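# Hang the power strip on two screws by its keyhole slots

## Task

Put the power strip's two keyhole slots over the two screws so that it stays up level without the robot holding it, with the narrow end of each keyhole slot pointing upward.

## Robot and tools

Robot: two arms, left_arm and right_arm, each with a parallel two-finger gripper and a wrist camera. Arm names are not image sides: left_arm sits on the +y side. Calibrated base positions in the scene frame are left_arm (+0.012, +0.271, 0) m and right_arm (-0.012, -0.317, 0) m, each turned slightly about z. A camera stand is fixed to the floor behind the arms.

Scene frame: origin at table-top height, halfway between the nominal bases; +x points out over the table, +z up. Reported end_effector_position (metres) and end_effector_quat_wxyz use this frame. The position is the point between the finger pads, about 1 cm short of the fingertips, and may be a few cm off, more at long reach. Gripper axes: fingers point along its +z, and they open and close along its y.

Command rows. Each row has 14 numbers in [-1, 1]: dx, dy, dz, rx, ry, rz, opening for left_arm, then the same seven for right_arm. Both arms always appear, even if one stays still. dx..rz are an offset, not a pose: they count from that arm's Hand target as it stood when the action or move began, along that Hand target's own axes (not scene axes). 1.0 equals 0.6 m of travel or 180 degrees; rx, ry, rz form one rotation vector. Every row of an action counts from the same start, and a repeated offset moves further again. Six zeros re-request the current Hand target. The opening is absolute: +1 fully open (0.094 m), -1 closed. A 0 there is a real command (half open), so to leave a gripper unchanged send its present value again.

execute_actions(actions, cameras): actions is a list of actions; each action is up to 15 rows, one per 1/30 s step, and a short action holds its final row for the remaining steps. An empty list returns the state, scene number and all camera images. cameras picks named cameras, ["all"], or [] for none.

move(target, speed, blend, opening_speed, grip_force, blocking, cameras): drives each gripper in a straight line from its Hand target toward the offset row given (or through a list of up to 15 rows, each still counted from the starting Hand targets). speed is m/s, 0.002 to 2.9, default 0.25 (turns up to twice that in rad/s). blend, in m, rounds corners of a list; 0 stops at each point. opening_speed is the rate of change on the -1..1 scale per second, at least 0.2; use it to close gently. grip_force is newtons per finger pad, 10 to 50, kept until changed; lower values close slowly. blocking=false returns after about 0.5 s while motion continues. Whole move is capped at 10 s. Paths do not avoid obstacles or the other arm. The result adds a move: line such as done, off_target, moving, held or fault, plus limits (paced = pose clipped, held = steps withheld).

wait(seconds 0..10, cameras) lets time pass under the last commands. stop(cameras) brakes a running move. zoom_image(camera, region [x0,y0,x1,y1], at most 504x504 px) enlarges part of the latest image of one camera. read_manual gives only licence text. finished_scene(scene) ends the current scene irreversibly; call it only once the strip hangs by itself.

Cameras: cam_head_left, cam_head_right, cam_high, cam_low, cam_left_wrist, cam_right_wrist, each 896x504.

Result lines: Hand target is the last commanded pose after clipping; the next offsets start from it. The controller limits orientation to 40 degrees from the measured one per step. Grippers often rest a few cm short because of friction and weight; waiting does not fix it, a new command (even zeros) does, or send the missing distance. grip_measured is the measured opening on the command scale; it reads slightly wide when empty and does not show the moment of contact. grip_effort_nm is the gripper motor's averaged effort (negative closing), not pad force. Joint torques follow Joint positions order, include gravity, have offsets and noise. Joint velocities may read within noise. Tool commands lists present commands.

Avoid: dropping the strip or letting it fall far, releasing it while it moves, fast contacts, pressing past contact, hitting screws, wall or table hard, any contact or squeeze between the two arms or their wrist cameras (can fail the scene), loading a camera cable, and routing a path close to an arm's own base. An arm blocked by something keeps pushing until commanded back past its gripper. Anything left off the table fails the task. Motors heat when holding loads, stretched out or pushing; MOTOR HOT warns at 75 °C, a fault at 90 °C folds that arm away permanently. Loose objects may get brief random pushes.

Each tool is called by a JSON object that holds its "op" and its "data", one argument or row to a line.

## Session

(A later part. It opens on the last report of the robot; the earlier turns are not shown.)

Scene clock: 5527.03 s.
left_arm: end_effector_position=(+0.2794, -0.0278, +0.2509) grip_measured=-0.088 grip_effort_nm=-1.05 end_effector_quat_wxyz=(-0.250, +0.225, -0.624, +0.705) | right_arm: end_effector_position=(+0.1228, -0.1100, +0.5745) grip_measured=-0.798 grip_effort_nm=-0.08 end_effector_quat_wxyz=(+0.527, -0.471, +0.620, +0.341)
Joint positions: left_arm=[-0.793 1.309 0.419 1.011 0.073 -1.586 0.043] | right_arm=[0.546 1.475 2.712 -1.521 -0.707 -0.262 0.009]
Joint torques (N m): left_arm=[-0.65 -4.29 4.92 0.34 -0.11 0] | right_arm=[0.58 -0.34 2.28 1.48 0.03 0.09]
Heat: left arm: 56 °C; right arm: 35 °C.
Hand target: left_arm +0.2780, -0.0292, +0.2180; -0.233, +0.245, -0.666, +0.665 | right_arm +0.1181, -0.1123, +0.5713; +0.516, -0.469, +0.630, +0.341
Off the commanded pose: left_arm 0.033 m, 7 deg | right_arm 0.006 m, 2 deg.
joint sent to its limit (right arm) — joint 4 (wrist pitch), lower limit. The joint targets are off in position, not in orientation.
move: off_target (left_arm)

{"op": "execute_actions", "data": {
  "actions": [],
  "cameras": ["cam_right_wrist"]
}}

{"op": "zoom_image", "data": {
  "camera": "cam_right_wrist",
  "region": [480, 280, 704, 504]
}}

Scene clock: 5531.23 s.
left_arm: end_effector_position=(+0.2794, -0.0278, +0.2509) grip_measured=-0.088 grip_effort_nm=-1.05 end_effector_quat_wxyz=(-0.250, +0.225, -0.624, +0.705) | right_arm: end_effector_position=(+0.1228, -0.1100, +0.5745) grip_measured=-0.798 grip_effort_nm=-0.08 end_effector_quat_wxyz=(+0.527, -0.471, +0.620, +0.341)
Joint positions: left_arm=[-0.793 1.309 0.419 1.011 0.073 -1.586 0.043] | right_arm=[0.546 1.475 2.712 -1.521 -0.707 -0.262 0.009]
Joint velocities: within noise
Joint torques (N m): left_arm=[-0.58 -4.26 4.94 0.33 -0.14 0.02] | right_arm=[0.57 -0.31 2.3 1.48 0.02 0.12]
Heat: left arm: 56 °C; right arm: 35 °C.
Hand target: left_arm +0.2780, -0.0292, +0.2180; -0.233, +0.245, -0.666, +0.665 | right_arm +0.1181, -0.1123, +0.5713; +0.516, -0.469, +0.630, +0.341
Tool commands: left_gripper/opening=-0.16 right_gripper/opening=-0.8
Off the commanded pose: left_arm 0.033 m, 7 deg | right_arm 0.006 m, 2 deg.
Images, in order (width x height): cam_right_wrist 896x504.

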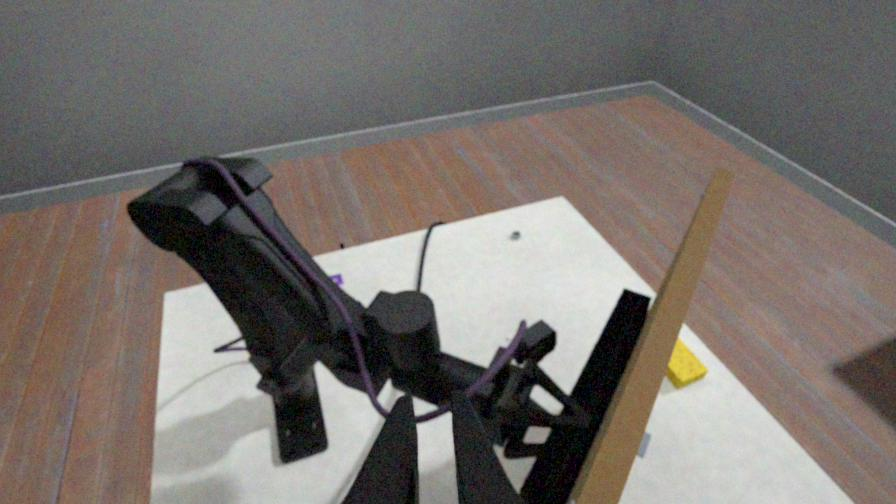

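Scaled by 2.250.

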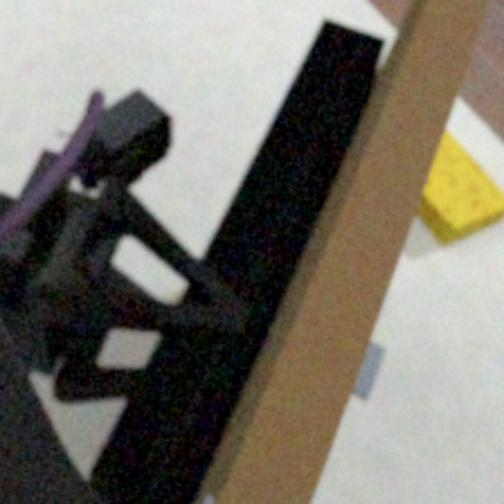

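{"op": "move", "data": {
  "target": [
    [0.012,0.004,0,0,0,0,-0.16,0,0,0,0,0,0,-0.8],
    [-0.018,0.006,0,0,0,0,-0.16,0,0,0,0,0,0,-0.8],
    [0.0,0.006,0,0,0,0,-0.16,0,0,0,0,0,0,-0.8]
  ],
  "speed": 0.04
}}

{"op": "move", "data": {
  "target": [
    [0,0,-0.012,-0.0,0,0,-0.16,0,0,0,0,0,0,-0.8],
    [0.0,0.012,-0.012,0,0,0,-0.16,0,0,0,0,0,0,-0.8]
  ],
  "speed": 0.04
}}

Scene clock: 5541.47 s.
left_arm: end_effector_position=(+0.2797, -0.0273, +0.2511) grip_measured=-0.088 grip_effort_nm=-1.05 end_effector_quat_wxyz=(-0.250, +0.225, -0.624, +0.705) | right_arm: end_effector_position=(+0.1228, -0.1100, +0.5745) grip_measured=-0.798 grip_effort_nm=-0.08 end_effector_quat_wxyz=(+0.527, -0.471, +0.620, +0.341)
Joint positions: left_arm=[-0.79 1.308 0.419 1.01 0.076 -1.586 0.043] | right_arm=[0.546 1.475 2.712 -1.521 -0.707 -0.262 0.009]
Joint torques (N m): left_arm=[-0.68 -3.56 4.21 0.52 -0.17 0.02] | right_arm=[0.61 -0.38 2.3 1.47 0 0.11]
Heat: left arm: 55 °C; right arm: 35 °C.
Hand target: left_arm +0.2779, -0.0292, +0.2144; -0.233, +0.245, -0.666, +0.665 | right_arm +0.1181, -0.1123, +0.5713; +0.516, -0.469, +0.630, +0.341
Off the commanded pose: left_arm 0.037 m, 7 deg | right_arm 0.006 m, 2 deg.
joint sent to its limit (right arm) — joint 4 (wrist pitch), lower limit. The joint targets are off in position, not in orientation.
move: off_target (left_arm)

Scene clock: 5542.90 s.
left_arm: end_effector_position=(+0.2796, -0.0273, +0.2506) grip_measured=-0.088 grip_effort_nm=-1.05 end_effector_quat_wxyz=(-0.249, +0.226, -0.625, +0.704) | right_arm: end_effector_position=(+0.1228, -0.1100, +0.5745) grip_measured=-0.798 grip_effort_nm=-0.08 end_effector_quat_wxyz=(+0.527, -0.471, +0.620, +0.341)
Joint positions: left_arm=[-0.791 1.306 0.419 1.005 0.074 -1.586 0.043] | right_arm=[0.546 1.475 2.712 -1.521 -0.707 -0.262 0.009]
Joint torques (N m): left_arm=[-0.5 -3.63 1.76 0.82 -0.13 0.01] | right_arm=[0.72 -0.31 2.41 1.48 0.02 0.11]
Heat: left arm: 55 °C; right arm: 35 °C.
Hand target: left_arm +0.2732, -0.0237, +0.2072; -0.233, +0.245, -0.666, +0.665 | right_arm +0.1181, -0.1123, +0.5713; +0.516, -0.469, +0.630, +0.341
Off the commanded pose: left_arm 0.044 m, 7 deg | right_arm 0.006 m, 2 deg.
joint sent to its limit (right arm) — joint 4 (wrist pitch), lower limit. The joint targets are off in position, not in orientation.
move: off_target (left_arm)

{"op": "move", "data": {
  "target": [
    [-0.03,0,0,0,0,0,-0.16,0,0,0,0,0,0,-0.8]
  ],
  "speed": 0.06
}}

{"op": "move", "data": {
  "target": [
    [0.05,0,0,0,0,0,-0.16,0,0,0,0,0,0,-0.8]
  ],
  "speed": 0.06
}}

Scene clock: 5552.50 s.
left_arm: end_effector_position=(+0.2800, -0.0265, +0.2506) grip_measured=-0.088 grip_effort_nm=-1.05 end_effector_quat_wxyz=(-0.240, +0.213, -0.630, +0.708) | right_arm: end_effector_position=(+0.1228, -0.1100, +0.5745) grip_measured=-0.798 grip_effort_nm=-0.08 end_effector_quat_wxyz=(+0.527, -0.471, +0.620, +0.341)
Joint positions: left_arm=[-0.759 1.308 0.42 1.005 0.141 -1.586 0.043] | right_arm=[0.546 1.475 2.712 -1.521 -0.707 -0.262 0.009]
Joint torques (N m): left_arm=[2.33 -3.21 1.92 0.86 -0.01 -0.02] | right_arm=[0.62 -0.27 2.4 1.47 0 0.11]
Heat: left arm: 55 °C; right arm: 35 °C.
Hand target: left_arm +0.2871, -0.0123, +0.2069; -0.233, +0.245, -0.666, +0.665 | right_arm +0.1181, -0.1123, +0.5713; +0.516, -0.469, +0.630, +0.341
Off the commanded pose: left_arm 0.046 m, 7 deg | right_arm 0.006 m, 2 deg.
joint sent to its limit (right arm) — joint 4 (wrist pitch), lower limit. The joint targets are off in position, not in orientation.
move: off_target (left_arm)

Scene clock: 5553.67 s.
left_arm: end_effector_position=(+0.2782, -0.0283, +0.2506) grip_measured=-0.088 grip_effort_nm=-1.05 end_effector_quat_wxyz=(-0.259, +0.239, -0.619, +0.702) | right_arm: end_effector_position=(+0.1228, -0.1100, +0.5745) grip_measured=-0.798 grip_effort_nm=-0.08 end_effector_quat_wxyz=(+0.527, -0.471, +0.620, +0.341)
Joint positions: left_arm=[-0.827 1.306 0.415 1.011 0.005 -1.586 0.043] | right_arm=[0.546 1.475 2.712 -1.521 -0.707 -0.262 0.009]
Joint torques (N m): left_arm=[-1.73 -3.85 1.81 0.76 0.07 0.02] | right_arm=[0.55 -0.34 2.36 1.49 0.01 0.13]
Heat: left arm: 55 °C; right arm: 35 °C.
Hand target: left_arm +0.2639, -0.0314, +0.2075; -0.233, +0.245, -0.666, +0.665 | right_arm +0.1181, -0.1123, +0.5713; +0.516, -0.469, +0.630, +0.341
Off the commanded pose: left_arm 0.046 m, 8 deg | right_arm 0.006 m, 2 deg.
joint sent to its limit (right arm) — joint 4 (wrist pitch), lower limit. The joint targets are off in position, not in orientation.
move: off_target (left_arm)

{"op": "move", "data": {
  "target": [
    [-0.02,0,0.018,0,0,0,-0.16,0,0,0,0,0,0,-0.8]
  ],
  "speed": 0.06
}}

{"op": "move", "data": {
  "target": [
    [-0.03,0,0.004,0,0,0,-0.16,0,0,0,0,0,0,-0.8],
    [0.02,0,0.004,0,0,0,-0.16,0,0,0,0,0,0,-0.8],
    [-0.01,0,0.004,0,0,0,-0.16,0,0,0,0,0,0,-0.8]
  ],
  "speed": 0.06
}}

Scene clock: 5563.83 s.
left_arm: end_effector_position=(+0.2787, -0.0284, +0.2505) grip_measured=-0.088 grip_effort_nm=-1.05 end_effector_quat_wxyz=(-0.256, +0.233, -0.620, +0.704) | right_arm: end_effector_position=(+0.1228, -0.1100, +0.5745) grip_measured=-0.798 grip_effort_nm=-0.08 end_effector_quat_wxyz=(+0.527, -0.471, +0.620, +0.341)
Joint positions: left_arm=[-0.814 1.312 0.415 1.02 0.03 -1.586 0.043] | right_arm=[0.546 1.475 2.712 -1.521 -0.707 -0.262 0.009]
Joint torques (N m): left_arm=[0.59 -1.18 4 0.84 0.33 -0.03] | right_arm=[0.72 -0.35 2.37 1.48 0.02 0.11]
Heat: left arm: 54 °C; right arm: 35 °C.
Hand target: left_arm +0.2801, -0.0320, +0.2072; -0.233, +0.245, -0.666, +0.665 | right_arm +0.1181, -0.1123, +0.5713; +0.516, -0.469, +0.630, +0.341
Off the commanded pose: left_arm 0.044 m, 8 deg | right_arm 0.006 m, 2 deg.
joint sent to its limit (right arm) — joint 4 (wrist pitch), lower limit. The joint targets are off in position, not in orientation.
move: off_target (left_arm)

Scene clock: 5566.37 s.
left_arm: end_effector_position=(+0.2788, -0.0280, +0.2505) grip_measured=-0.088 grip_effort_nm=-1.05 end_effector_quat_wxyz=(-0.252, +0.225, -0.619, +0.709) | right_arm: end_effector_position=(+0.1228, -0.1100, +0.5745) grip_measured=-0.798 grip_effort_nm=-0.08 end_effector_quat_wxyz=(+0.527, -0.471, +0.620, +0.341)
Joint positions: left_arm=[-0.799 1.325 0.409 1.05 0.063 -1.586 0.043] | right_arm=[0.546 1.475 2.712 -1.521 -0.707 -0.262 0.009]
Joint torques (N m): left_arm=[1.17 -1.26 4.78 0.6 0.26 -0.03] | right_arm=[0.61 -0.38 2.3 1.45 0.03 0.11]
Heat: left arm: 54 °C; right arm: 35 °C.
Hand target: left_arm +0.2862, -0.0301, +0.2071; -0.233, +0.245, -0.666, +0.665 | right_arm +0.1181, -0.1123, +0.5713; +0.516, -0.469, +0.630, +0.341
Off the commanded pose: left_arm 0.044 m, 8 deg | right_arm 0.006 m, 2 deg.
joint sent to its limit (right arm) — joint 4 (wrist pitch), lower limit. The joint targets are off in position, not in orientation.
move: off_target (left_arm)

{"op": "move", "data": {
  "target": [
    [0.01,-0.03,0.0,-0.01,0,0,-0.16,0,0,0,0,0,0,-0.8],
    [0.01,-0.07,0.005,0.01,0,0,-0.16,0,0,0,0,0,0,-0.8]
  ],
  "speed": 0.06
}}

{"op": "move", "data": {
  "target": [
    [0,-0.03,0.012,0.01,0,0,-0.16,0,0,0,0,0,0,-0.8]
  ],
  "speed": 0.06
}}

Scene clock: 5583.20 s.
left_arm: end_effector_position=(+0.2787, -0.0297, +0.2495) grip_measured=-0.088 grip_effort_nm=-1.05 end_effector_quat_wxyz=(+0.245, -0.232, +0.641, -0.689) | right_arm: end_effector_position=(+0.1228, -0.1100, +0.5745) grip_measured=-0.798 grip_effort_nm=-0.08 end_effector_quat_wxyz=(+0.527, -0.471, +0.620, +0.341)
Joint positions: left_arm=[-0.802 1.27 0.446 0.894 0.062 -1.581 0.043] | right_arm=[0.546 1.475 2.712 -1.521 -0.707 -0.262 0.009]
Joint torques (N m): left_arm=[-0.5 -3.17 10.55 0.63 -0.05 -0.06] | right_arm=[0.64 -0.28 2.33 1.49 0 0.09]
Heat: left arm: 55 °C; right arm: 35 °C.
Hand target: left_arm +0.2842, -0.0361, +0.2491; +0.237, -0.241, +0.656, -0.675 | right_arm +0.1181, -0.1123, +0.5713; +0.516, -0.469, +0.630, +0.341
Off the commanded pose: left_arm 0.008 m, 3 deg | right_arm 0.006 m, 2 deg.
joint sent to its limit (right arm) — joint 4 (wrist pitch), lower limit. The joint targets are off in position, not in orientation.
move: off_target (left_arm)

Scene clock: 5584.27 s.
left_arm: end_effector_position=(+0.2791, -0.0301, +0.2501) grip_measured=-0.088 grip_effort_nm=-1.05 end_effector_quat_wxyz=(+0.244, -0.233, +0.647, -0.684) | right_arm: end_effector_position=(+0.1228, -0.1100, +0.5745) grip_measured=-0.798 grip_effort_nm=-0.08 end_effector_quat_wxyz=(+0.527, -0.471, +0.620, +0.341)
Joint positions: left_arm=[-0.802 1.256 0.46 0.85 0.062 -1.578 0.043] | right_arm=[0.546 1.475 2.712 -1.521 -0.707 -0.262 0.009]
Joint torques (N m): left_arm=[-0.55 -1.96 13.48 0.94 -0.02 -0.12] | right_arm=[0.65 -0.34 2.41 1.47 0 0.12]
Heat: left arm: 55 °C; right arm: 35 °C.
Hand target: left_arm +0.2887, -0.0411, +0.2672; +0.241, -0.237, +0.645, -0.685 | right_arm +0.1181, -0.1123, +0.5713; +0.516, -0.469, +0.630, +0.341
Off the commanded pose: left_arm 0.023 m, 1 deg | right_arm 0.006 m, 2 deg.
joint sent to its limit (right arm) — joint 4 (wrist pitch), lower limit. The joint targets are off in position, not in orientation.
move: off_target (left_arm)

{"op": "move", "data": {
  "target": [
    [0,0.02,0.004,0,0,0,-0.16,0,0,0,0,0,0,-0.8]
  ],
  "speed": 0.05
}}

{"op": "move", "data": {
  "target": [
    [0,0.02,0.002,-0.01,0,0,-0.16,0,0,0,0,0,0,-0.8]
  ],
  "speed": 0.05
}}

{"op": "move", "data": {
  "target": [
    [0,0.02,0.002,-0.02,0,0,-0.16,0,0,0,0,0,0,-0.8]
  ],
  "speed": 0.05
}}

Scene clock: 5589.73 s.
left_arm: end_effector_position=(+0.2792, -0.0302, +0.2500) grip_measured=-0.088 grip_effort_nm=-1.05 end_effector_quat_wxyz=(+0.244, -0.233, +0.647, -0.684) | right_arm: end_effector_position=(+0.1228, -0.1100, +0.5745) grip_measured=-0.798 grip_effort_nm=-0.08 end_effector_quat_wxyz=(+0.527, -0.471, +0.620, +0.341)
Joint positions: left_arm=[-0.802 1.257 0.46 0.852 0.062 -1.578 0.043] | right_arm=[0.546 1.475 2.712 -1.521 -0.707 -0.262 0.009]
Joint torques (N m): left_arm=[-0.73 0.54 11.71 1.56 -0.08 -0.14] | right_arm=[0.69 -0.39 2.48 1.46 0 0.11]
Heat: left arm: 57 °C; right arm: 35 °C.
Hand target: left_arm +0.2905, -0.0436, +0.2554; +0.241, -0.237, +0.645, -0.685 | right_arm +0.1181, -0.1123, +0.5713; +0.516, -0.469, +0.630, +0.341
Off the commanded pose: left_arm 0.018 m, 1 deg | right_arm 0.006 m, 2 deg.
joint sent to its limit (right arm) — joint 4 (wrist pitch), lower limit. The joint targets are off in position, not in orientation.
move: off_target (left_arm)

Scene clock: 5590.73 s.
left_arm: end_effector_position=(+0.2802, -0.0296, +0.2501) grip_measured=-0.088 grip_effort_nm=-1.05 end_effector_quat_wxyz=(+0.245, -0.234, +0.646, -0.684) | right_arm: end_effector_position=(+0.1228, -0.1100, +0.5745) grip_measured=-0.798 grip_effort_nm=-0.08 end_effector_quat_wxyz=(+0.527, -0.471, +0.620, +0.341)
Joint positions: left_arm=[-0.799 1.259 0.46 0.855 0.063 -1.577 0.043] | right_arm=[0.546 1.475 2.712 -1.521 -0.707 -0.262 0.009]
Joint torques (N m): left_arm=[-0.68 1.63 11.11 1.46 -0.05 -0.1] | right_arm=[0.53 -0.2 2.35 1.49 0 0.12]
Heat: left arm: 57 °C; right arm: 35 °C.
Hand target: left_arm +0.2915, -0.0452, +0.2435; +0.237, -0.241, +0.656, -0.675 | right_arm +0.1181, -0.1123, +0.5713; +0.516, -0.469, +0.630, +0.341
Off the commanded pose: left_arm 0.020 m, 2 deg | right_arm 0.006 m, 2 deg.
joint sent to its limit (right arm) — joint 4 (wrist pitch), lower limit. The joint targets are off in position, not in orientation.
move: off_target (left_arm)

Scene clock: 5591.90 s.
left_arm: end_effector_position=(+0.2802, -0.0296, +0.2501) grip_measured=-0.088 grip_effort_nm=-1.05 end_effector_quat_wxyz=(+0.245, -0.234, +0.646, -0.684) | right_arm: end_effector_position=(+0.1228, -0.1100, +0.5745) grip_measured=-0.798 grip_effort_nm=-0.08 end_effector_quat_wxyz=(+0.527, -0.471, +0.620, +0.341)
Joint positions: left_arm=[-0.799 1.259 0.46 0.855 0.063 -1.577 0.043] | right_arm=[0.546 1.475 2.712 -1.521 -0.707 -0.262 0.009]
Joint torques (N m): left_arm=[-0.83 0.84 11.71 0.66 -0.07 -0.08] | right_arm=[0.61 -0.44 2.28 1.52 0.03 0.12]
Heat: left arm: 57 °C; right arm: 35 °C.
Hand target: left_arm +0.2923, -0.0464, +0.2316; +0.229, -0.248, +0.677, -0.654 | right_arm +0.1181, -0.1123, +0.5713; +0.516, -0.469, +0.630, +0.341
Off the commanded pose: left_arm 0.028 m, 5 deg | right_arm 0.006 m, 2 deg.
joint sent to its limit (right arm) — joint 4 (wrist pitch), lower limit. The joint targets are off in position, not in orientation.
move: off_target (left_arm)

{"op": "move", "data": {
  "target": [
    [0,0.005,-0.016,0,0,0,-0.16,0,0,0,0,0,0,-0.8]
  ],
  "speed": 0.05
}}

{"op": "move", "data": {
  "target": [
    [0,0.012,-0.006,0,0,0,-0.16,0,0,0,0,0,0,-0.8]
  ],
  "speed": 0.05
}}

{"op": "move", "data": {
  "target": [
    [0,0.015,-0.004,0,0,0,-0.16,0,0,0,0,0,0,-0.8]
  ],
  "speed": 0.05
}}

Scene clock: 5597.60 s.
left_arm: end_effector_position=(+0.2801, -0.0295, +0.2497) grip_measured=-0.088 grip_effort_nm=-1.05 end_effector_quat_wxyz=(+0.245, -0.234, +0.647, -0.683) | right_arm: end_effector_position=(+0.1228, -0.1100, +0.5745) grip_measured=-0.798 grip_effort_nm=-0.08 end_effector_quat_wxyz=(+0.527, -0.471, +0.620, +0.341)
Joint positions: left_arm=[-0.799 1.257 0.46 0.85 0.063 -1.577 0.043] | right_arm=[0.546 1.475 2.712 -1.521 -0.707 -0.262 0.009]
Joint torques (N m): left_arm=[-0.66 -0.92 8.84 0.7 -0.04 -0.08] | right_arm=[0.69 -0.47 2.35 1.48 0 0.12]
Heat: left arm: 57 °C; right arm: 35 °C.
Hand target: left_arm +0.2861, -0.0390, +0.2290; +0.229, -0.248, +0.677, -0.654 | right_arm +0.1181, -0.1123, +0.5713; +0.516, -0.469, +0.630, +0.341
Off the commanded pose: left_arm 0.024 m, 5 deg | right_arm 0.006 m, 2 deg.
joint sent to its limit (right arm) — joint 4 (wrist pitch), lower limit. The joint targets are off in position, not in orientation.
move: off_target (left_arm)

Scene clock: 5598.60 s.
left_arm: end_effector_position=(+0.2799, -0.0294, +0.2500) grip_measured=-0.088 grip_effort_nm=-1.05 end_effector_quat_wxyz=(+0.245, -0.234, +0.647, -0.683) | right_arm: end_effector_position=(+0.1228, -0.1100, +0.5745) grip_measured=-0.798 grip_effort_nm=-0.08 end_effector_quat_wxyz=(+0.527, -0.471, +0.620, +0.341)
Joint positions: left_arm=[-0.799 1.256 0.46 0.849 0.063 -1.577 0.043] | right_arm=[0.546 1.475 2.712 -1.521 -0.707 -0.262 0.009]
Joint torques (N m): left_arm=[-0.51 -0.77 6.72 0.98 -0.05 -0.08] | right_arm=[0.66 -0.4 2.32 1.49 0 0.11]
Heat: left arm: 57 °C; right arm: 35 °C.
Hand target: left_arm +0.2836, -0.0360, +0.2219; +0.229, -0.248, +0.677, -0.654 | right_arm +0.1181, -0.1123, +0.5713; +0.516, -0.469, +0.630, +0.341
Off the commanded pose: left_arm 0.029 m, 5 deg | right_arm 0.006 m, 2 deg.
joint sent to its limit (right arm) — joint 4 (wrist pitch), lower limit. The joint targets are off in position, not in orientation.
move: off_target (left_arm)

Scene clock: 5599.60 s.
left_arm: end_effector_position=(+0.2794, -0.0289, +0.2486) grip_measured=-0.088 grip_effort_nm=-1.05 end_effector_quat_wxyz=(+0.247, -0.231, +0.640, -0.690) | right_arm: end_effector_position=(+0.1228, -0.1100, +0.5745) grip_measured=-0.798 grip_effort_nm=-0.08 end_effector_quat_wxyz=(+0.527, -0.471, +0.620, +0.341)
Joint positions: left_arm=[-0.799 1.274 0.442 0.906 0.063 -1.577 0.043] | right_arm=[0.546 1.475 2.712 -1.521 -0.707 -0.262 0.009]
Joint torques (N m): left_arm=[-0.49 -1.02 5.45 0.88 -0.04 -0.07] | right_arm=[0.66 -0.31 2.35 1.49 -0.01 0.14]
Heat: left arm: 57 °C; right arm: 35 °C.
Hand target: left_arm +0.2817, -0.0340, +0.2129; +0.229, -0.248, +0.677, -0.654 | right_arm +0.1181, -0.1123, +0.5713; +0.516, -0.469, +0.630, +0.341
Off the commanded pose: left_arm 0.036 m, 7 deg | right_arm 0.006 m, 2 deg.
joint sent to its limit (right arm) — joint 4 (wrist pitch), lower limit. The joint targets are off in position, not in orientation.
move: off_target (left_arm)

{"op": "move", "data": {
  "target": [
    [0.025,0,0.002,-0.01,0,0,-0.16,0,0,0,0,0,0,-0.8],
    [-0.02,0,0.002,-0.01,0,0,-0.16,0,0,0,0,0,0,-0.8],
    [0,0.004,0.002,-0.01,0,0,-0.16,0,0,0,0,0,0,-0.8]
  ],
  "speed": 0.06
}}

{"op": "move", "data": {
  "target": [
    [0.025,0.01,-0.001,0,0,0,-0.16,0,0,0,0,0,0,-0.8],
    [-0.02,0.01,-0.001,0,0,0,-0.16,0,0,0,0,0,0,-0.8],
    [0,0.01,-0.001,0,0,0,-0.16,0,0,0,0,0,0,-0.8]
  ],
  "speed": 0.06
}}

Scene clock: 5607.20 s.
left_arm: end_effector_position=(+0.2788, -0.0303, +0.2369) grip_measured=-0.088 grip_effort_nm=-1.05 end_effector_quat_wxyz=(+0.237, -0.231, +0.657, -0.677) | right_arm: end_effector_position=(+0.1228, -0.1100, +0.5745) grip_measured=-0.798 grip_effort_nm=-0.08 end_effector_quat_wxyz=(+0.527, -0.471, +0.620, +0.341)
Joint positions: left_arm=[-0.793 1.279 0.44 0.869 0.085 -1.575 0.043] | right_arm=[0.546 1.475 2.712 -1.521 -0.707 -0.262 0.009]
Joint torques (N m): left_arm=[-0.65 -1.92 7.04 0.7 -0.28 -0.07] | right_arm=[0.64 -0.36 2.43 1.46 -0.01 0.09]
Heat: left arm: 56 °C; right arm: 35 °C.
Hand target: left_arm +0.2825, -0.0348, +0.2106; +0.225, -0.252, +0.687, -0.643 | right_arm +0.1181, -0.1123, +0.5713; +0.516, -0.469, +0.630, +0.341
Off the commanded pose: left_arm 0.027 m, 6 deg | right_arm 0.006 m, 2 deg.
joint sent to its limit (right arm) — joint 4 (wrist pitch), lower limit. The joint targets are off in position, not in orientation.
move: off_target (left_arm)

Scene clock: 5609.47 s.
left_arm: end_effector_position=(+0.2786, -0.0307, +0.2358) grip_measured=-0.088 grip_effort_nm=-1.05 end_effector_quat_wxyz=(+0.235, -0.229, +0.657, -0.679) | right_arm: end_effector_position=(+0.1228, -0.1100, +0.5745) grip_measured=-0.798 grip_effort_nm=-0.08 end_effector_quat_wxyz=(+0.527, -0.471, +0.620, +0.341)
Joint positions: left_arm=[-0.79 1.285 0.437 0.88 0.094 -1.575 0.043] | right_arm=[0.546 1.475 2.712 -1.521 -0.707 -0.262 0.009]
Joint torques (N m): left_arm=[-0.83 -1.37 5.79 0.91 -0.39 -0.04] | right_arm=[0.65 -0.36 2.26 1.46 0.04 0.13]
Heat: left arm: 56 °C; right arm: 35 °C.
Hand target: left_arm +0.2817, -0.0341, +0.2046; +0.225, -0.252, +0.687, -0.643 | right_arm +0.1181, -0.1123, +0.5713; +0.516, -0.469, +0.630, +0.341
Off the commanded pose: left_arm 0.032 m, 6 deg | right_arm 0.006 m, 2 deg.
joint sent to its limit (right arm) — joint 4 (wrist pitch), lower limit. The joint targets are off in position, not in orientation.
move: off_target (left_arm)

{"op": "move", "data": {
  "target": [
    [0.01,0.01,-0.002,0,0,0,-0.16,0,0,0,0,0,0,-0.8],
    [-0.01,0.01,-0.002,0,0,0,-0.16,0,0,0,0,0,0,-0.8]
  ],
  "speed": 0.05,
  "cameras": ["cam_head_left","cam_right_wrist"]
}}

{"op": "zoom_image", "data": {
  "camera": "cam_right_wrist",
  "region": [480, 280, 704, 504]
}}

{"op": "zoom_image", "data": {
  "camera": "cam_head_left",
  "region": [380, 140, 480, 240]
}}

Scene clock: 5616.73 s.
left_arm: end_effector_position=(+0.2786, -0.0304, +0.2352) grip_measured=-0.088 grip_effort_nm=-1.05 end_effector_quat_wxyz=(+0.240, -0.231, +0.652, -0.682) | right_arm: end_effector_position=(+0.1228, -0.1100, +0.5745) grip_measured=-0.798 grip_effort_nm=-0.08 end_effector_quat_wxyz=(+0.527, -0.471, +0.620, +0.341)
Joint positions: left_arm=[-0.797 1.297 0.426 0.916 0.076 -1.575 0.043] | right_arm=[0.546 1.475 2.712 -1.521 -0.707 -0.262 0.009]
Joint torques (N m): left_arm=[0.99 -1.2 5.07 0.87 0.1 -0.08] | right_arm=[0.65 -0.32 2.32 1.44 0.01 0.11]
Heat: left arm: 56 °C; right arm: 35 °C.
Hand target: left_arm +0.2852, -0.0291, +0.1986; +0.225, -0.252, +0.687, -0.644 | right_arm +0.1181, -0.1123, +0.5713; +0.516, -0.469, +0.630, +0.341
Off the commanded pose: left_arm 0.037 m, 7 deg | right_arm 0.006 m, 2 deg.
joint sent to its limit (right arm) — joint 4 (wrist pitch), lower limit. The joint targets are off in position, not in orientation.
move: off_target (left_arm)
Images, in order (width x height): cam_head_left 896x504, cam_right_wrist 896x504.

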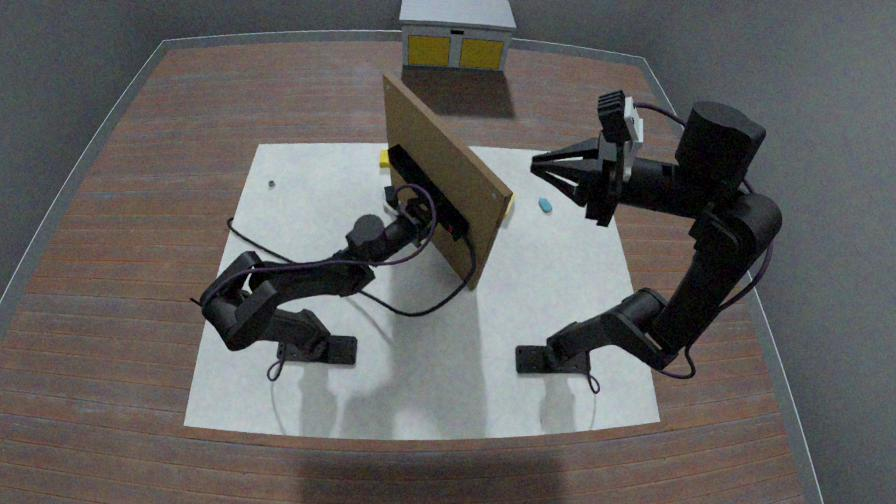

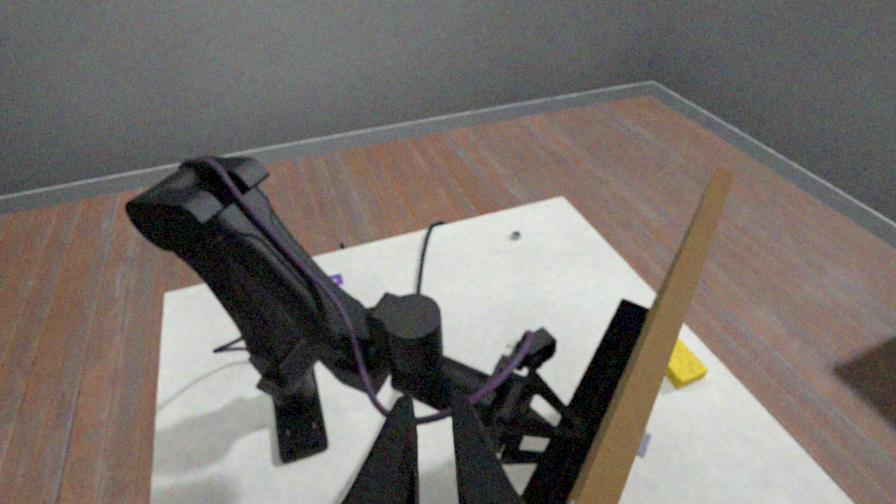

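Scaled by 2.250.

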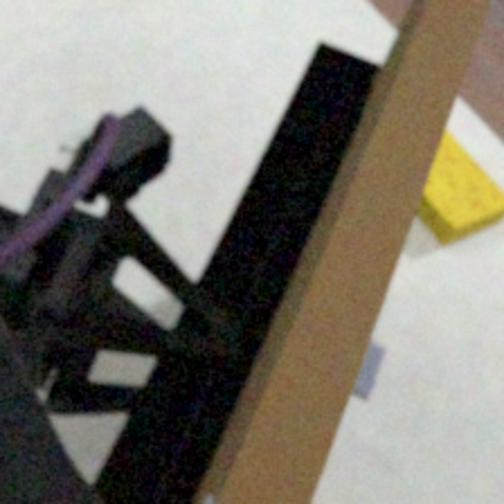

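Scaled by 5.040.

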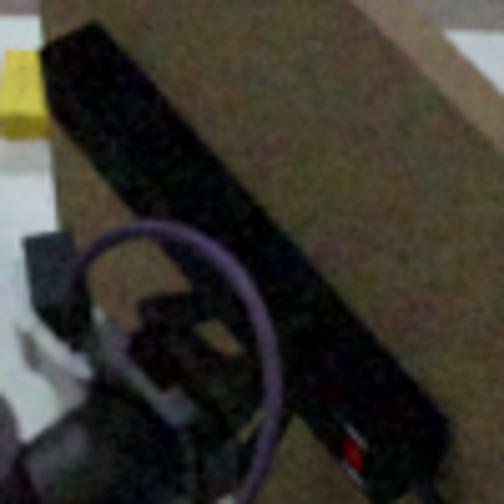

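{"op": "move", "data": {
  "target": [
    [0.006,-0.02,-0.006,0.01,0,0,-0.16,0,0,0,0,0,0,-0.8],
    [0.006,-0.04,-0.012,0.02,0,0,-0.16,0,0,0,0,0,0,-0.8]
  ],
  "speed": 0.05
}}

{"op": "move", "data": {
  "target": [
    [0,-0.012,-0.004,0,0,0,-0.16,0,0,0,0,0,0,-0.8]
  ],
  "speed": 0.05
}}

Scene clock: 5624.83 s.
left_arm: end_effector_position=(+0.2784, -0.0303, +0.2361) grip_measured=-0.088 grip_effort_nm=-1.05 end_effector_quat_wxyz=(+0.240, -0.231, +0.650, -0.683) | right_arm: end_effector_position=(+0.1228, -0.1100, +0.5745) grip_measured=-0.798 grip_effort_nm=-0.08 end_effector_quat_wxyz=(+0.527, -0.471, +0.620, +0.341)
Joint positions: left_arm=[-0.797 1.296 0.426 0.917 0.076 -1.577 0.043] | right_arm=[0.546 1.475 2.712 -1.521 -0.707 -0.262 0.009]
Joint torques (N m): left_arm=[0.02 -4.46 5.87 0.92 -0.06 -0.08] | right_arm=[0.7 -0.4 2.26 1.45 0 0.15]
Heat: left arm: 55 °C; right arm: 35 °C.
Hand target: left_arm +0.2793, -0.0269, +0.2231; +0.233, -0.245, +0.666, -0.665 | right_arm +0.1181, -0.1123, +0.5713; +0.516, -0.469, +0.630, +0.341
Off the commanded pose: left_arm 0.013 m, 3 deg | right_arm 0.006 m, 2 deg.
joint sent to its limit (right arm) — joint 4 (wrist pitch), lower limit. The joint targets are off in position, not in orientation.
move: off_target (left_arm)

Scene clock: 5625.97 s.
left_arm: end_effector_position=(+0.2781, -0.0299, +0.2370) grip_measured=-0.088 grip_effort_nm=-1.05 end_effector_quat_wxyz=(+0.239, -0.232, +0.653, -0.680) | right_arm: end_effector_position=(+0.1228, -0.1100, +0.5745) grip_measured=-0.798 grip_effort_nm=-0.09 end_effector_quat_wxyz=(+0.527, -0.471, +0.620, +0.341)
Joint positions: left_arm=[-0.797 1.282 0.432 0.888 0.076 -1.577 0.043] | right_arm=[0.546 1.475 2.712 -1.521 -0.707 -0.262 0.009]
Joint torques (N m): left_arm=[0.1 -6.01 6.26 0.79 -0.03 -0.12] | right_arm=[0.66 -0.35 2.29 1.49 0 0.13]
Heat: left arm: 55 °C; right arm: 35 °C.
Hand target: left_arm +0.2778, -0.0250, +0.2303; +0.233, -0.245, +0.666, -0.665 | right_arm +0.1181, -0.1123, +0.5713; +0.516, -0.469, +0.630, +0.341
Off the commanded pose: left_arm 0.008 m, 3 deg | right_arm 0.006 m, 2 deg.
joint sent to its limit (right arm) — joint 4 (wrist pitch), lower limit. The joint targets are off in position, not in orientation.
move: off_target (left_arm)

{"op": "move", "data": {
  "target": [0,-0.006,-0.014,0,0,0,-0.16,0,0,0,0,0,0,-0.8],
  "speed": 0.04
}}

{"op": "move", "data": {
  "target": [0,-0.004,-0.008,0,0,0,-0.16,0,0,0,0,0,0,-0.8],
  "speed": 0.04,
  "cameras": ["cam_right_wrist"]
}}

{"op": "zoom_image", "data": {
  "camera": "cam_right_wrist",
  "region": [480, 280, 704, 504]
}}

Scene clock: 5634.33 s.
left_arm: end_effector_position=(+0.2776, -0.0294, +0.2376) grip_measured=-0.088 grip_effort_nm=-1.05 end_effector_quat_wxyz=(+0.236, -0.235, +0.660, -0.673) | right_arm: end_effector_position=(+0.1228, -0.1100, +0.5745) grip_measured=-0.798 grip_effort_nm=-0.08 end_effector_quat_wxyz=(+0.527, -0.471, +0.620, +0.341)
Joint positions: left_arm=[-0.797 1.259 0.445 0.833 0.076 -1.577 0.043] | right_arm=[0.546 1.475 2.712 -1.521 -0.707 -0.262 0.009]
Joint torques (N m): left_arm=[0.35 -7.99 4.55 0.97 0 -0.09] | right_arm=[0.53 -0.36 2.32 1.49 0.01 0.12]
Heat: left arm: 55 °C; right arm: 35 °C.
Hand target: left_arm +0.2726, -0.0185, +0.2340; +0.233, -0.245, +0.666, -0.665 | right_arm +0.1181, -0.1123, +0.5713; +0.516, -0.469, +0.630, +0.341
Off the commanded pose: left_arm 0.013 m, 2 deg | right_arm 0.006 m, 2 deg.
joint sent to its limit (right arm) — joint 4 (wrist pitch), lower limit. The joint targets are off in position, not in orientation.
move: off_target (left_arm)

Scene clock: 5635.33 s.
left_arm: end_effector_position=(+0.2774, -0.0292, +0.2370) grip_measured=-0.089 grip_effort_nm=-1.05 end_effector_quat_wxyz=(+0.235, -0.236, +0.664, -0.669) | right_arm: end_effector_position=(+0.1228, -0.1100, +0.5745) grip_measured=-0.798 grip_effort_nm=-0.08 end_effector_quat_wxyz=(+0.527, -0.471, +0.620, +0.341)
Joint positions: left_arm=[-0.797 1.248 0.451 0.803 0.076 -1.576 0.043] | right_arm=[0.546 1.475 2.712 -1.521 -0.707 -0.262 0.009]
Joint torques (N m): left_arm=[0.43 -9.18 3.64 1.06 0.01 -0.11] | right_arm=[0.61 -0.25 2.45 1.49 0 0.14]
Heat: left arm: 55 °C; right arm: 35 °C.
Hand target: left_arm +0.2696, -0.0148, +0.2364; +0.233, -0.245, +0.666, -0.665 | right_arm +0.1181, -0.1123, +0.5713; +0.516, -0.469, +0.630, +0.341
Off the commanded pose: left_arm 0.016 m, 1 deg | right_arm 0.006 m, 2 deg.
joint sent to its limit (right arm) — joint 4 (wrist pitch), lower limit. The joint targets are off in position, not in orientation.
move: off_target (left_arm)
Images, in order (width x height): cam_right_wrist 896x504.

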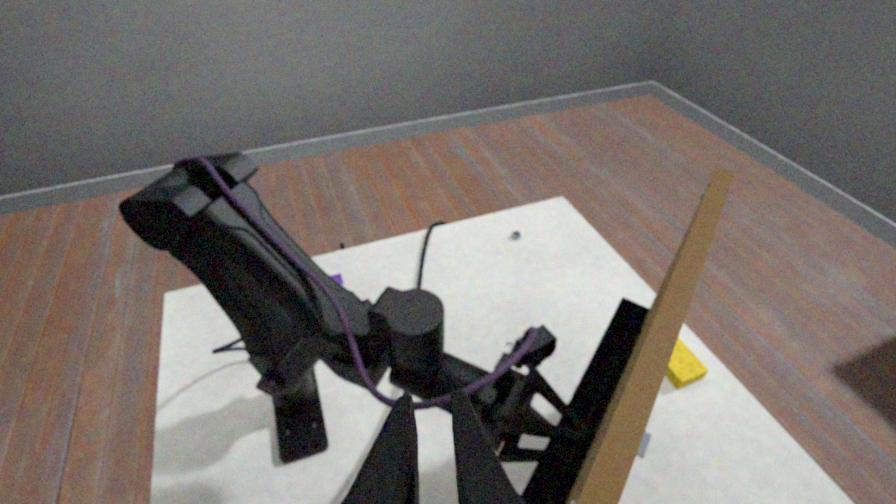

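Scaled by 2.250.

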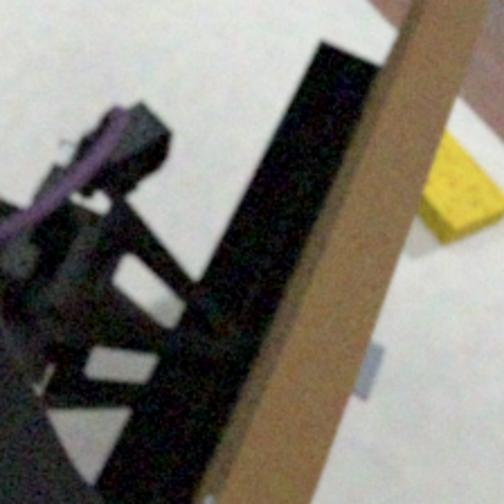

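{"op": "move", "data": {
  "target": [0,0.0,0.016,0,0,0,-0.16,0,0,0,0,0,0,-0.8],
  "speed": 0.04
}}

{"op": "move", "data": {
  "target": [0,-0.008,0.0,0,0,0,-0.16,0,0,0,0,0,0,-0.8],
  "speed": 0.04
}}

Scene clock: 5639.83 s.
left_arm: end_effector_position=(+0.2775, -0.0293, +0.2375) grip_measured=-0.089 grip_effort_nm=-1.05 end_effector_quat_wxyz=(+0.235, -0.236, +0.664, -0.669) | right_arm: end_effector_position=(+0.1228, -0.1100, +0.5745) grip_measured=-0.798 grip_effort_nm=-0.09 end_effector_quat_wxyz=(+0.527, -0.471, +0.620, +0.341)
Joint positions: left_arm=[-0.797 1.248 0.452 0.802 0.076 -1.576 0.043] | right_arm=[0.546 1.475 2.712 -1.521 -0.707 -0.262 0.009]
Joint torques (N m): left_arm=[0.2 -6.04 5.57 1.18 0 -0.11] | right_arm=[0.58 -0.29 2.24 1.49 0.03 0.14]
Heat: left arm: 55 °C; right arm: 35 °C.
Hand target: left_arm +0.2757, -0.0222, +0.2363; +0.233, -0.245, +0.666, -0.665 | right_arm +0.1181, -0.1123, +0.5713; +0.516, -0.469, +0.630, +0.341
Off the commanded pose: left_arm 0.007 m, 1 deg | right_arm 0.006 m, 2 deg.
joint sent to its limit (right arm) — joint 4 (wrist pitch), lower limit. The joint targets are off in position, not in orientation.
move: done

Scene clock: 5640.83 s.
left_arm: end_effector_position=(+0.2776, -0.0294, +0.2373) grip_measured=-0.089 grip_effort_nm=-1.05 end_effector_quat_wxyz=(+0.235, -0.237, +0.665, -0.668) | right_arm: end_effector_position=(+0.1228, -0.1100, +0.5745) grip_measured=-0.798 grip_effort_nm=-0.08 end_effector_quat_wxyz=(+0.527, -0.471, +0.620, +0.341)
Joint positions: left_arm=[-0.797 1.248 0.454 0.798 0.076 -1.575 0.043] | right_arm=[0.546 1.475 2.712 -1.521 -0.707 -0.262 0.009]
Joint torques (N m): left_arm=[0.24 -7.12 6.42 0.98 -0.01 -0.12] | right_arm=[0.65 -0.36 2.39 1.48 0 0.09]
Heat: left arm: 55 °C; right arm: 35 °C.
Hand target: left_arm +0.2757, -0.0222, +0.2412; +0.233, -0.245, +0.666, -0.665 | right_arm +0.1181, -0.1123, +0.5713; +0.516, -0.469, +0.630, +0.341
Off the commanded pose: left_arm 0.008 m, 1 deg | right_arm 0.006 m, 2 deg.
joint sent to its limit (right arm) — joint 4 (wrist pitch), lower limit. The joint targets are off in position, not in orientation.
move: done

{"op": "move", "data": {
  "target": [0,-0.006,0.008,0,0,0,-0.16,0,0,0,0,0,0,-0.8],
  "speed": 0.04
}}

{"op": "move", "data": {
  "target": [0,0,0,0,0,0,0.25,0,0,0,0,0,0,-0.8],
  "opening_speed": 0.25
}}

Scene clock: 5647.40 s.
left_arm: end_effector_position=(+0.2777, -0.0295, +0.2376) grip_measured=-0.089 grip_effort_nm=-1.05 end_effector_quat_wxyz=(+0.235, -0.237, +0.666, -0.667) | right_arm: end_effector_position=(+0.1228, -0.1100, +0.5745) grip_measured=-0.798 grip_effort_nm=-0.08 end_effector_quat_wxyz=(+0.527, -0.471, +0.620, +0.341)
Joint positions: left_arm=[-0.797 1.245 0.457 0.789 0.076 -1.574 0.043] | right_arm=[0.546 1.475 2.712 -1.521 -0.707 -0.262 0.009]
Joint torques (N m): left_arm=[0.14 -5.96 8.02 0.98 -0.03 -0.14] | right_arm=[0.49 -0.24 2.33 1.47 0.02 0.12]
Heat: left arm: 55 °C; right arm: 35 °C.
Hand target: left_arm +0.2788, -0.0259, +0.2447; +0.233, -0.245, +0.666, -0.665 | right_arm +0.1181, -0.1123, +0.5713; +0.516, -0.469, +0.630, +0.341
Off the commanded pose: left_arm 0.008 m, 1 deg | right_arm 0.006 m, 2 deg.
joint sent to its limit (right arm) — joint 4 (wrist pitch), lower limit. The joint targets are off in position, not in orientation.
move: done

Scene clock: 5649.57 s.
left_arm: end_effector_position=(+0.2771, -0.0289, +0.2344) grip_measured=+0.249 grip_effort_nm=0.06 end_effector_quat_wxyz=(+0.230, -0.241, +0.670, -0.663) | right_arm: end_effector_position=(+0.1228, -0.1100, +0.5745) grip_measured=-0.798 grip_effort_nm=-0.08 end_effector_quat_wxyz=(+0.527, -0.471, +0.620, +0.341)
Joint positions: left_arm=[-0.797 1.239 0.457 0.767 0.076 -1.582 0.059] | right_arm=[0.546 1.475 2.712 -1.521 -0.707 -0.262 0.009]
Joint torques (N m): left_arm=[0.12 -5.39 8.23 1.18 -0.02 -0.04] | right_arm=[0.59 -0.32 2.35 1.47 0.02 0.09]
Heat: left arm: 55 °C; right arm: 35 °C.
Hand target: left_arm +0.2788, -0.0259, +0.2447; +0.233, -0.245, +0.666, -0.665 | right_arm +0.1181, -0.1123, +0.5713; +0.516, -0.469, +0.630, +0.341
Off the commanded pose: left_arm 0.011 m, 1 deg | right_arm 0.006 m, 2 deg.
joint sent to its limit (right arm) — joint 4 (wrist pitch), lower limit. The joint targets are off in position, not in orientation.
move: off_target (left_arm)

{"op": "move", "data": {
  "target": [0,0,0,0,0,0,0.9,0,0,0,0,0,0,-0.8],
  "opening_speed": 0.3,
  "cameras": ["cam_head_left","cam_right_wrist"]
}}

{"op": "zoom_image", "data": {
  "camera": "cam_right_wrist",
  "region": [480, 280, 704, 504]
}}

{"op": "zoom_image", "data": {
  "camera": "cam_head_left",
  "region": [380, 140, 480, 240]
}}

Scene clock: 5658.20 s.
left_arm: end_effector_position=(+0.2771, -0.0289, +0.2344) grip_measured=+0.898 grip_effort_nm=0.06 end_effector_quat_wxyz=(+0.230, -0.241, +0.670, -0.663) | right_arm: end_effector_position=(+0.1228, -0.1100, +0.5745) grip_measured=-0.798 grip_effort_nm=-0.08 end_effector_quat_wxyz=(+0.527, -0.471, +0.620, +0.341)
Joint positions: left_arm=[-0.797 1.239 0.457 0.767 0.076 -1.582 0.089] | right_arm=[0.546 1.475 2.712 -1.521 -0.707 -0.262 0.009]
Joint torques (N m): left_arm=[0.1 -5.38 8.2 1.16 -0.03 -0.03] | right_arm=[0.68 -0.35 2.35 1.51 -0.02 0.12]
Heat: left arm: 54 °C; right arm: 35 °C.
Hand target: left_arm +0.2788, -0.0259, +0.2447; +0.233, -0.245, +0.666, -0.665 | right_arm +0.1181, -0.1123, +0.5713; +0.516, -0.469, +0.630, +0.341
Off the commanded pose: left_arm 0.011 m, 1 deg | right_arm 0.006 m, 2 deg.
joint sent to its limit (right arm) — joint 4 (wrist pitch), lower limit. The joint targets are off in position, not in orientation.
move: off_target (left_arm)
Images, in order (width x height): cam_head_left 896x504, cam_right_wrist 896x504.

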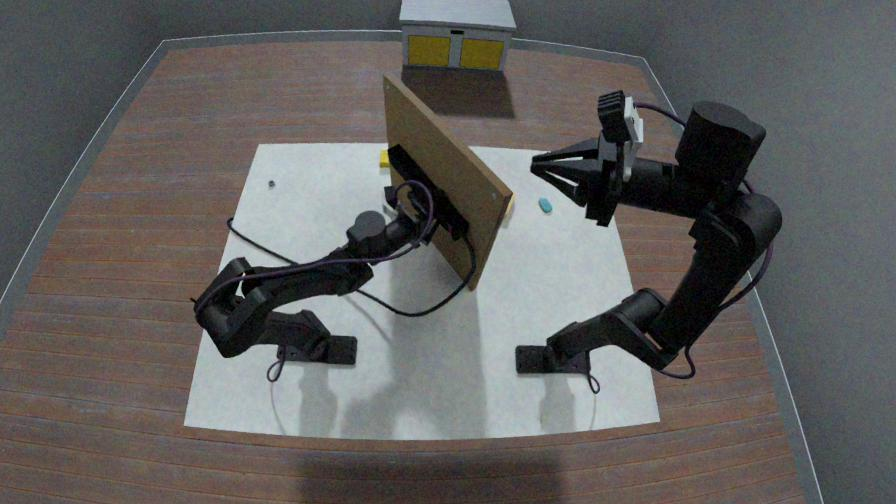

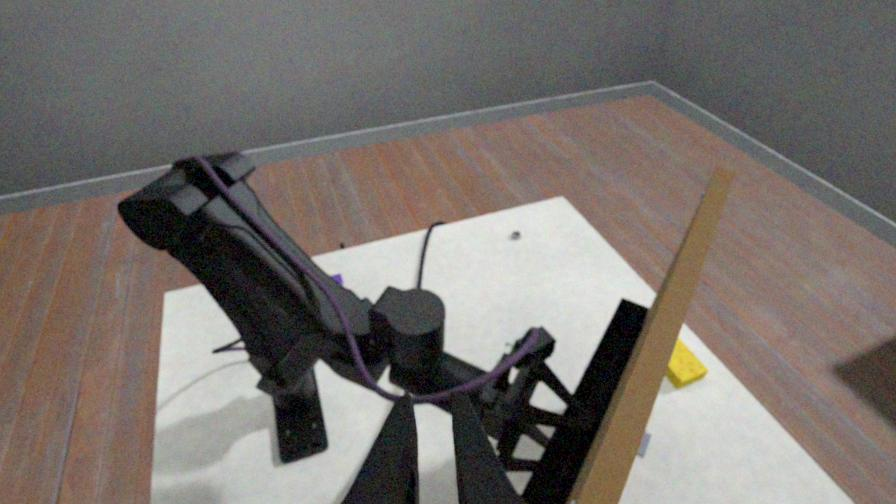

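Scaled by 2.250.

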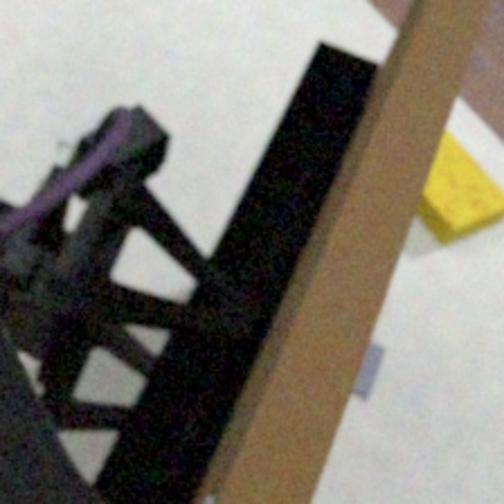

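Scaled by 5.040.

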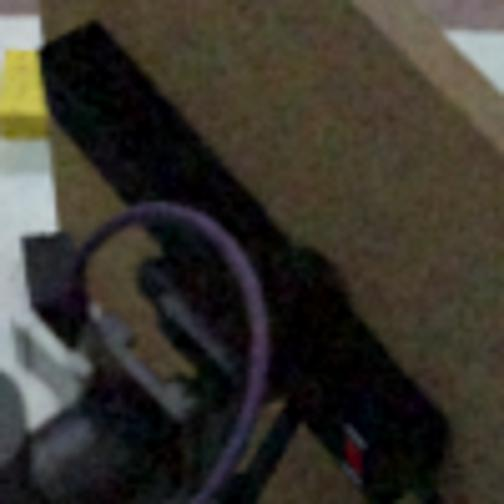

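{"op": "move", "data": {
  "target": [
    [0,0.004,-0.015,0,0,0,0.9,0,0,0,0,0,0,-0.8]
  ],
  "speed": 0.05
}}

{"op": "move", "data": {
  "target": [
    [0,0.006,-0.015,0,0,0,0.9,0,0,0,0,0,0,-0.8]
  ],
  "speed": 0.05
}}

Scene clock: 5665.13 s.
left_arm: end_effector_position=(+0.2738, -0.0254, +0.2477) grip_measured=+0.898 grip_effort_nm=0.06 end_effector_quat_wxyz=(+0.235, -0.237, +0.660, -0.674) | right_arm: end_effector_position=(+0.1228, -0.1100, +0.5745) grip_measured=-0.798 grip_effort_nm=-0.08 end_effector_quat_wxyz=(+0.527, -0.471, +0.620, +0.341)
Joint positions: left_arm=[-0.797 1.199 0.457 0.76 0.076 -1.582 0.089] | right_arm=[0.546 1.475 2.712 -1.521 -0.707 -0.262 0.009]
Joint torques (N m): left_arm=[0.32 -5.12 5.74 1.16 0.01 -0.04] | right_arm=[0.58 -0.23 2.35 1.47 0.01 0.11]
Heat: left arm: 54 °C; right arm: 35 °C.
Hand target: left_arm +0.2731, -0.0190, +0.2423; +0.233, -0.245, +0.666, -0.665 | right_arm +0.1181, -0.1123, +0.5713; +0.516, -0.469, +0.630, +0.341
Off the commanded pose: left_arm 0.008 m, 2 deg | right_arm 0.006 m, 2 deg.
joint sent to its limit (right arm) — joint 4 (wrist pitch), lower limit. The joint targets are off in position, not in orientation.
move: done

Scene clock: 5666.13 s.
left_arm: end_effector_position=(+0.2671, -0.0183, +0.2429) grip_measured=+0.898 grip_effort_nm=0.06 end_effector_quat_wxyz=(+0.234, -0.237, +0.661, -0.673) | right_arm: end_effector_position=(+0.1228, -0.1100, +0.5745) grip_measured=-0.798 grip_effort_nm=-0.08 end_effector_quat_wxyz=(+0.527, -0.471, +0.620, +0.341)
Joint positions: left_arm=[-0.797 1.159 0.417 0.757 0.076 -1.582 0.089] | right_arm=[0.546 1.475 2.712 -1.521 -0.707 -0.262 0.009]
Joint torques (N m): left_arm=[0.58 -4.74 6.09 1.15 0.04 -0.05] | right_arm=[0.62 -0.28 2.3 1.48 0.01 0.08]
Heat: left arm: 54 °C; right arm: 35 °C.
Hand target: left_arm +0.2673, -0.0120, +0.2388; +0.233, -0.245, +0.666, -0.665 | right_arm +0.1181, -0.1123, +0.5713; +0.516, -0.469, +0.630, +0.341
Off the commanded pose: left_arm 0.007 m, 1 deg | right_arm 0.006 m, 2 deg.
joint sent to its limit (right arm) — joint 4 (wrist pitch), lower limit. The joint targets are off in position, not in orientation.
move: done

{"op": "move", "data": {
  "target": [
    [0,0.002,-0.03,0,0,0,0.9,0,0,0,0,0,0,-0.8],
    [0,0.002,-0.1,0,0,0,0.9,0,0,0,0,0,0,-0.8]
  ],
  "speed": 0.08,
  "cameras": ["cam_head_left","cam_right_wrist"]
}}

{"op": "zoom_image", "data": {
  "camera": "cam_right_wrist",
  "region": [480, 280, 704, 504]
}}

{"op": "zoom_image", "data": {
  "camera": "cam_head_left",
  "region": [380, 140, 480, 240]
}}

Scene clock: 5674.30 s.
left_arm: end_effector_position=(+0.2296, +0.0307, +0.2461) grip_measured=+0.898 grip_effort_nm=0.06 end_effector_quat_wxyz=(+0.238, -0.239, +0.657, -0.674) | right_arm: end_effector_position=(+0.1228, -0.1100, +0.5745) grip_measured=-0.798 grip_effort_nm=-0.08 end_effector_quat_wxyz=(+0.527, -0.471, +0.620, +0.341)
Joint positions: left_arm=[-0.765 0.763 0.281 0.505 0.099 -1.583 0.089] | right_arm=[0.546 1.475 2.712 -1.521 -0.707 -0.262 0.009]
Joint torques (N m): left_arm=[0.61 -1.89 6.68 1.18 0.17 -0.03] | right_arm=[0.65 -0.25 2.35 1.5 0.03 0.11]
Heat: left arm: 54 °C; right arm: 35 °C.
Hand target: left_arm +0.2291, +0.0342, +0.2381; +0.233, -0.245, +0.666, -0.665 | right_arm +0.1181, -0.1123, +0.5713; +0.516, -0.469, +0.630, +0.341
Off the commanded pose: left_arm 0.009 m, 2 deg | right_arm 0.006 m, 2 deg.
joint sent to its limit (right arm) — joint 4 (wrist pitch), lower limit. The joint targets are off in position, not in orientation.
move: done
Images, in order (width x height): cam_head_left 896x504, cam_right_wrist 896x504.

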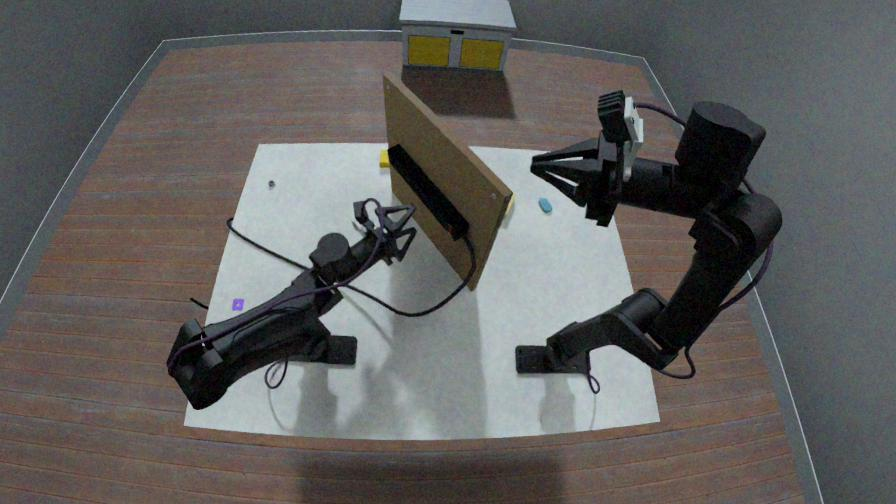

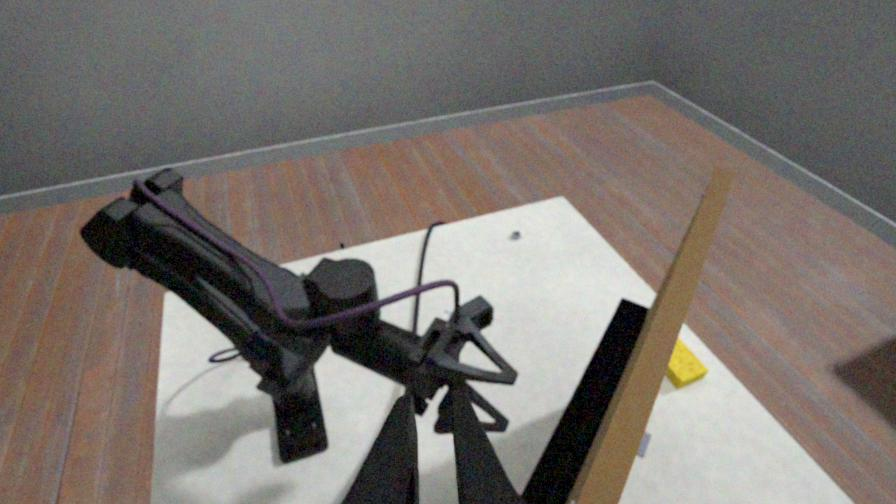

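Scaled by 2.250.

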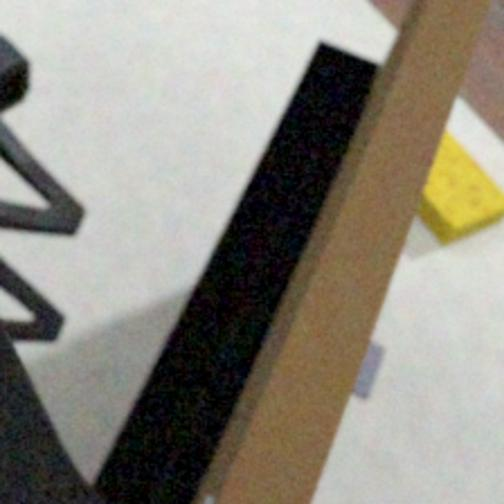

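Scaled by 5.040.

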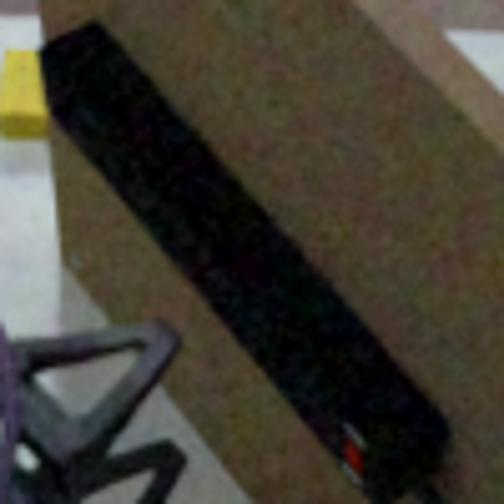

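{"op": "finished_scene", "data": {
  "scene": 2
}}

The scene is finished: the task was done.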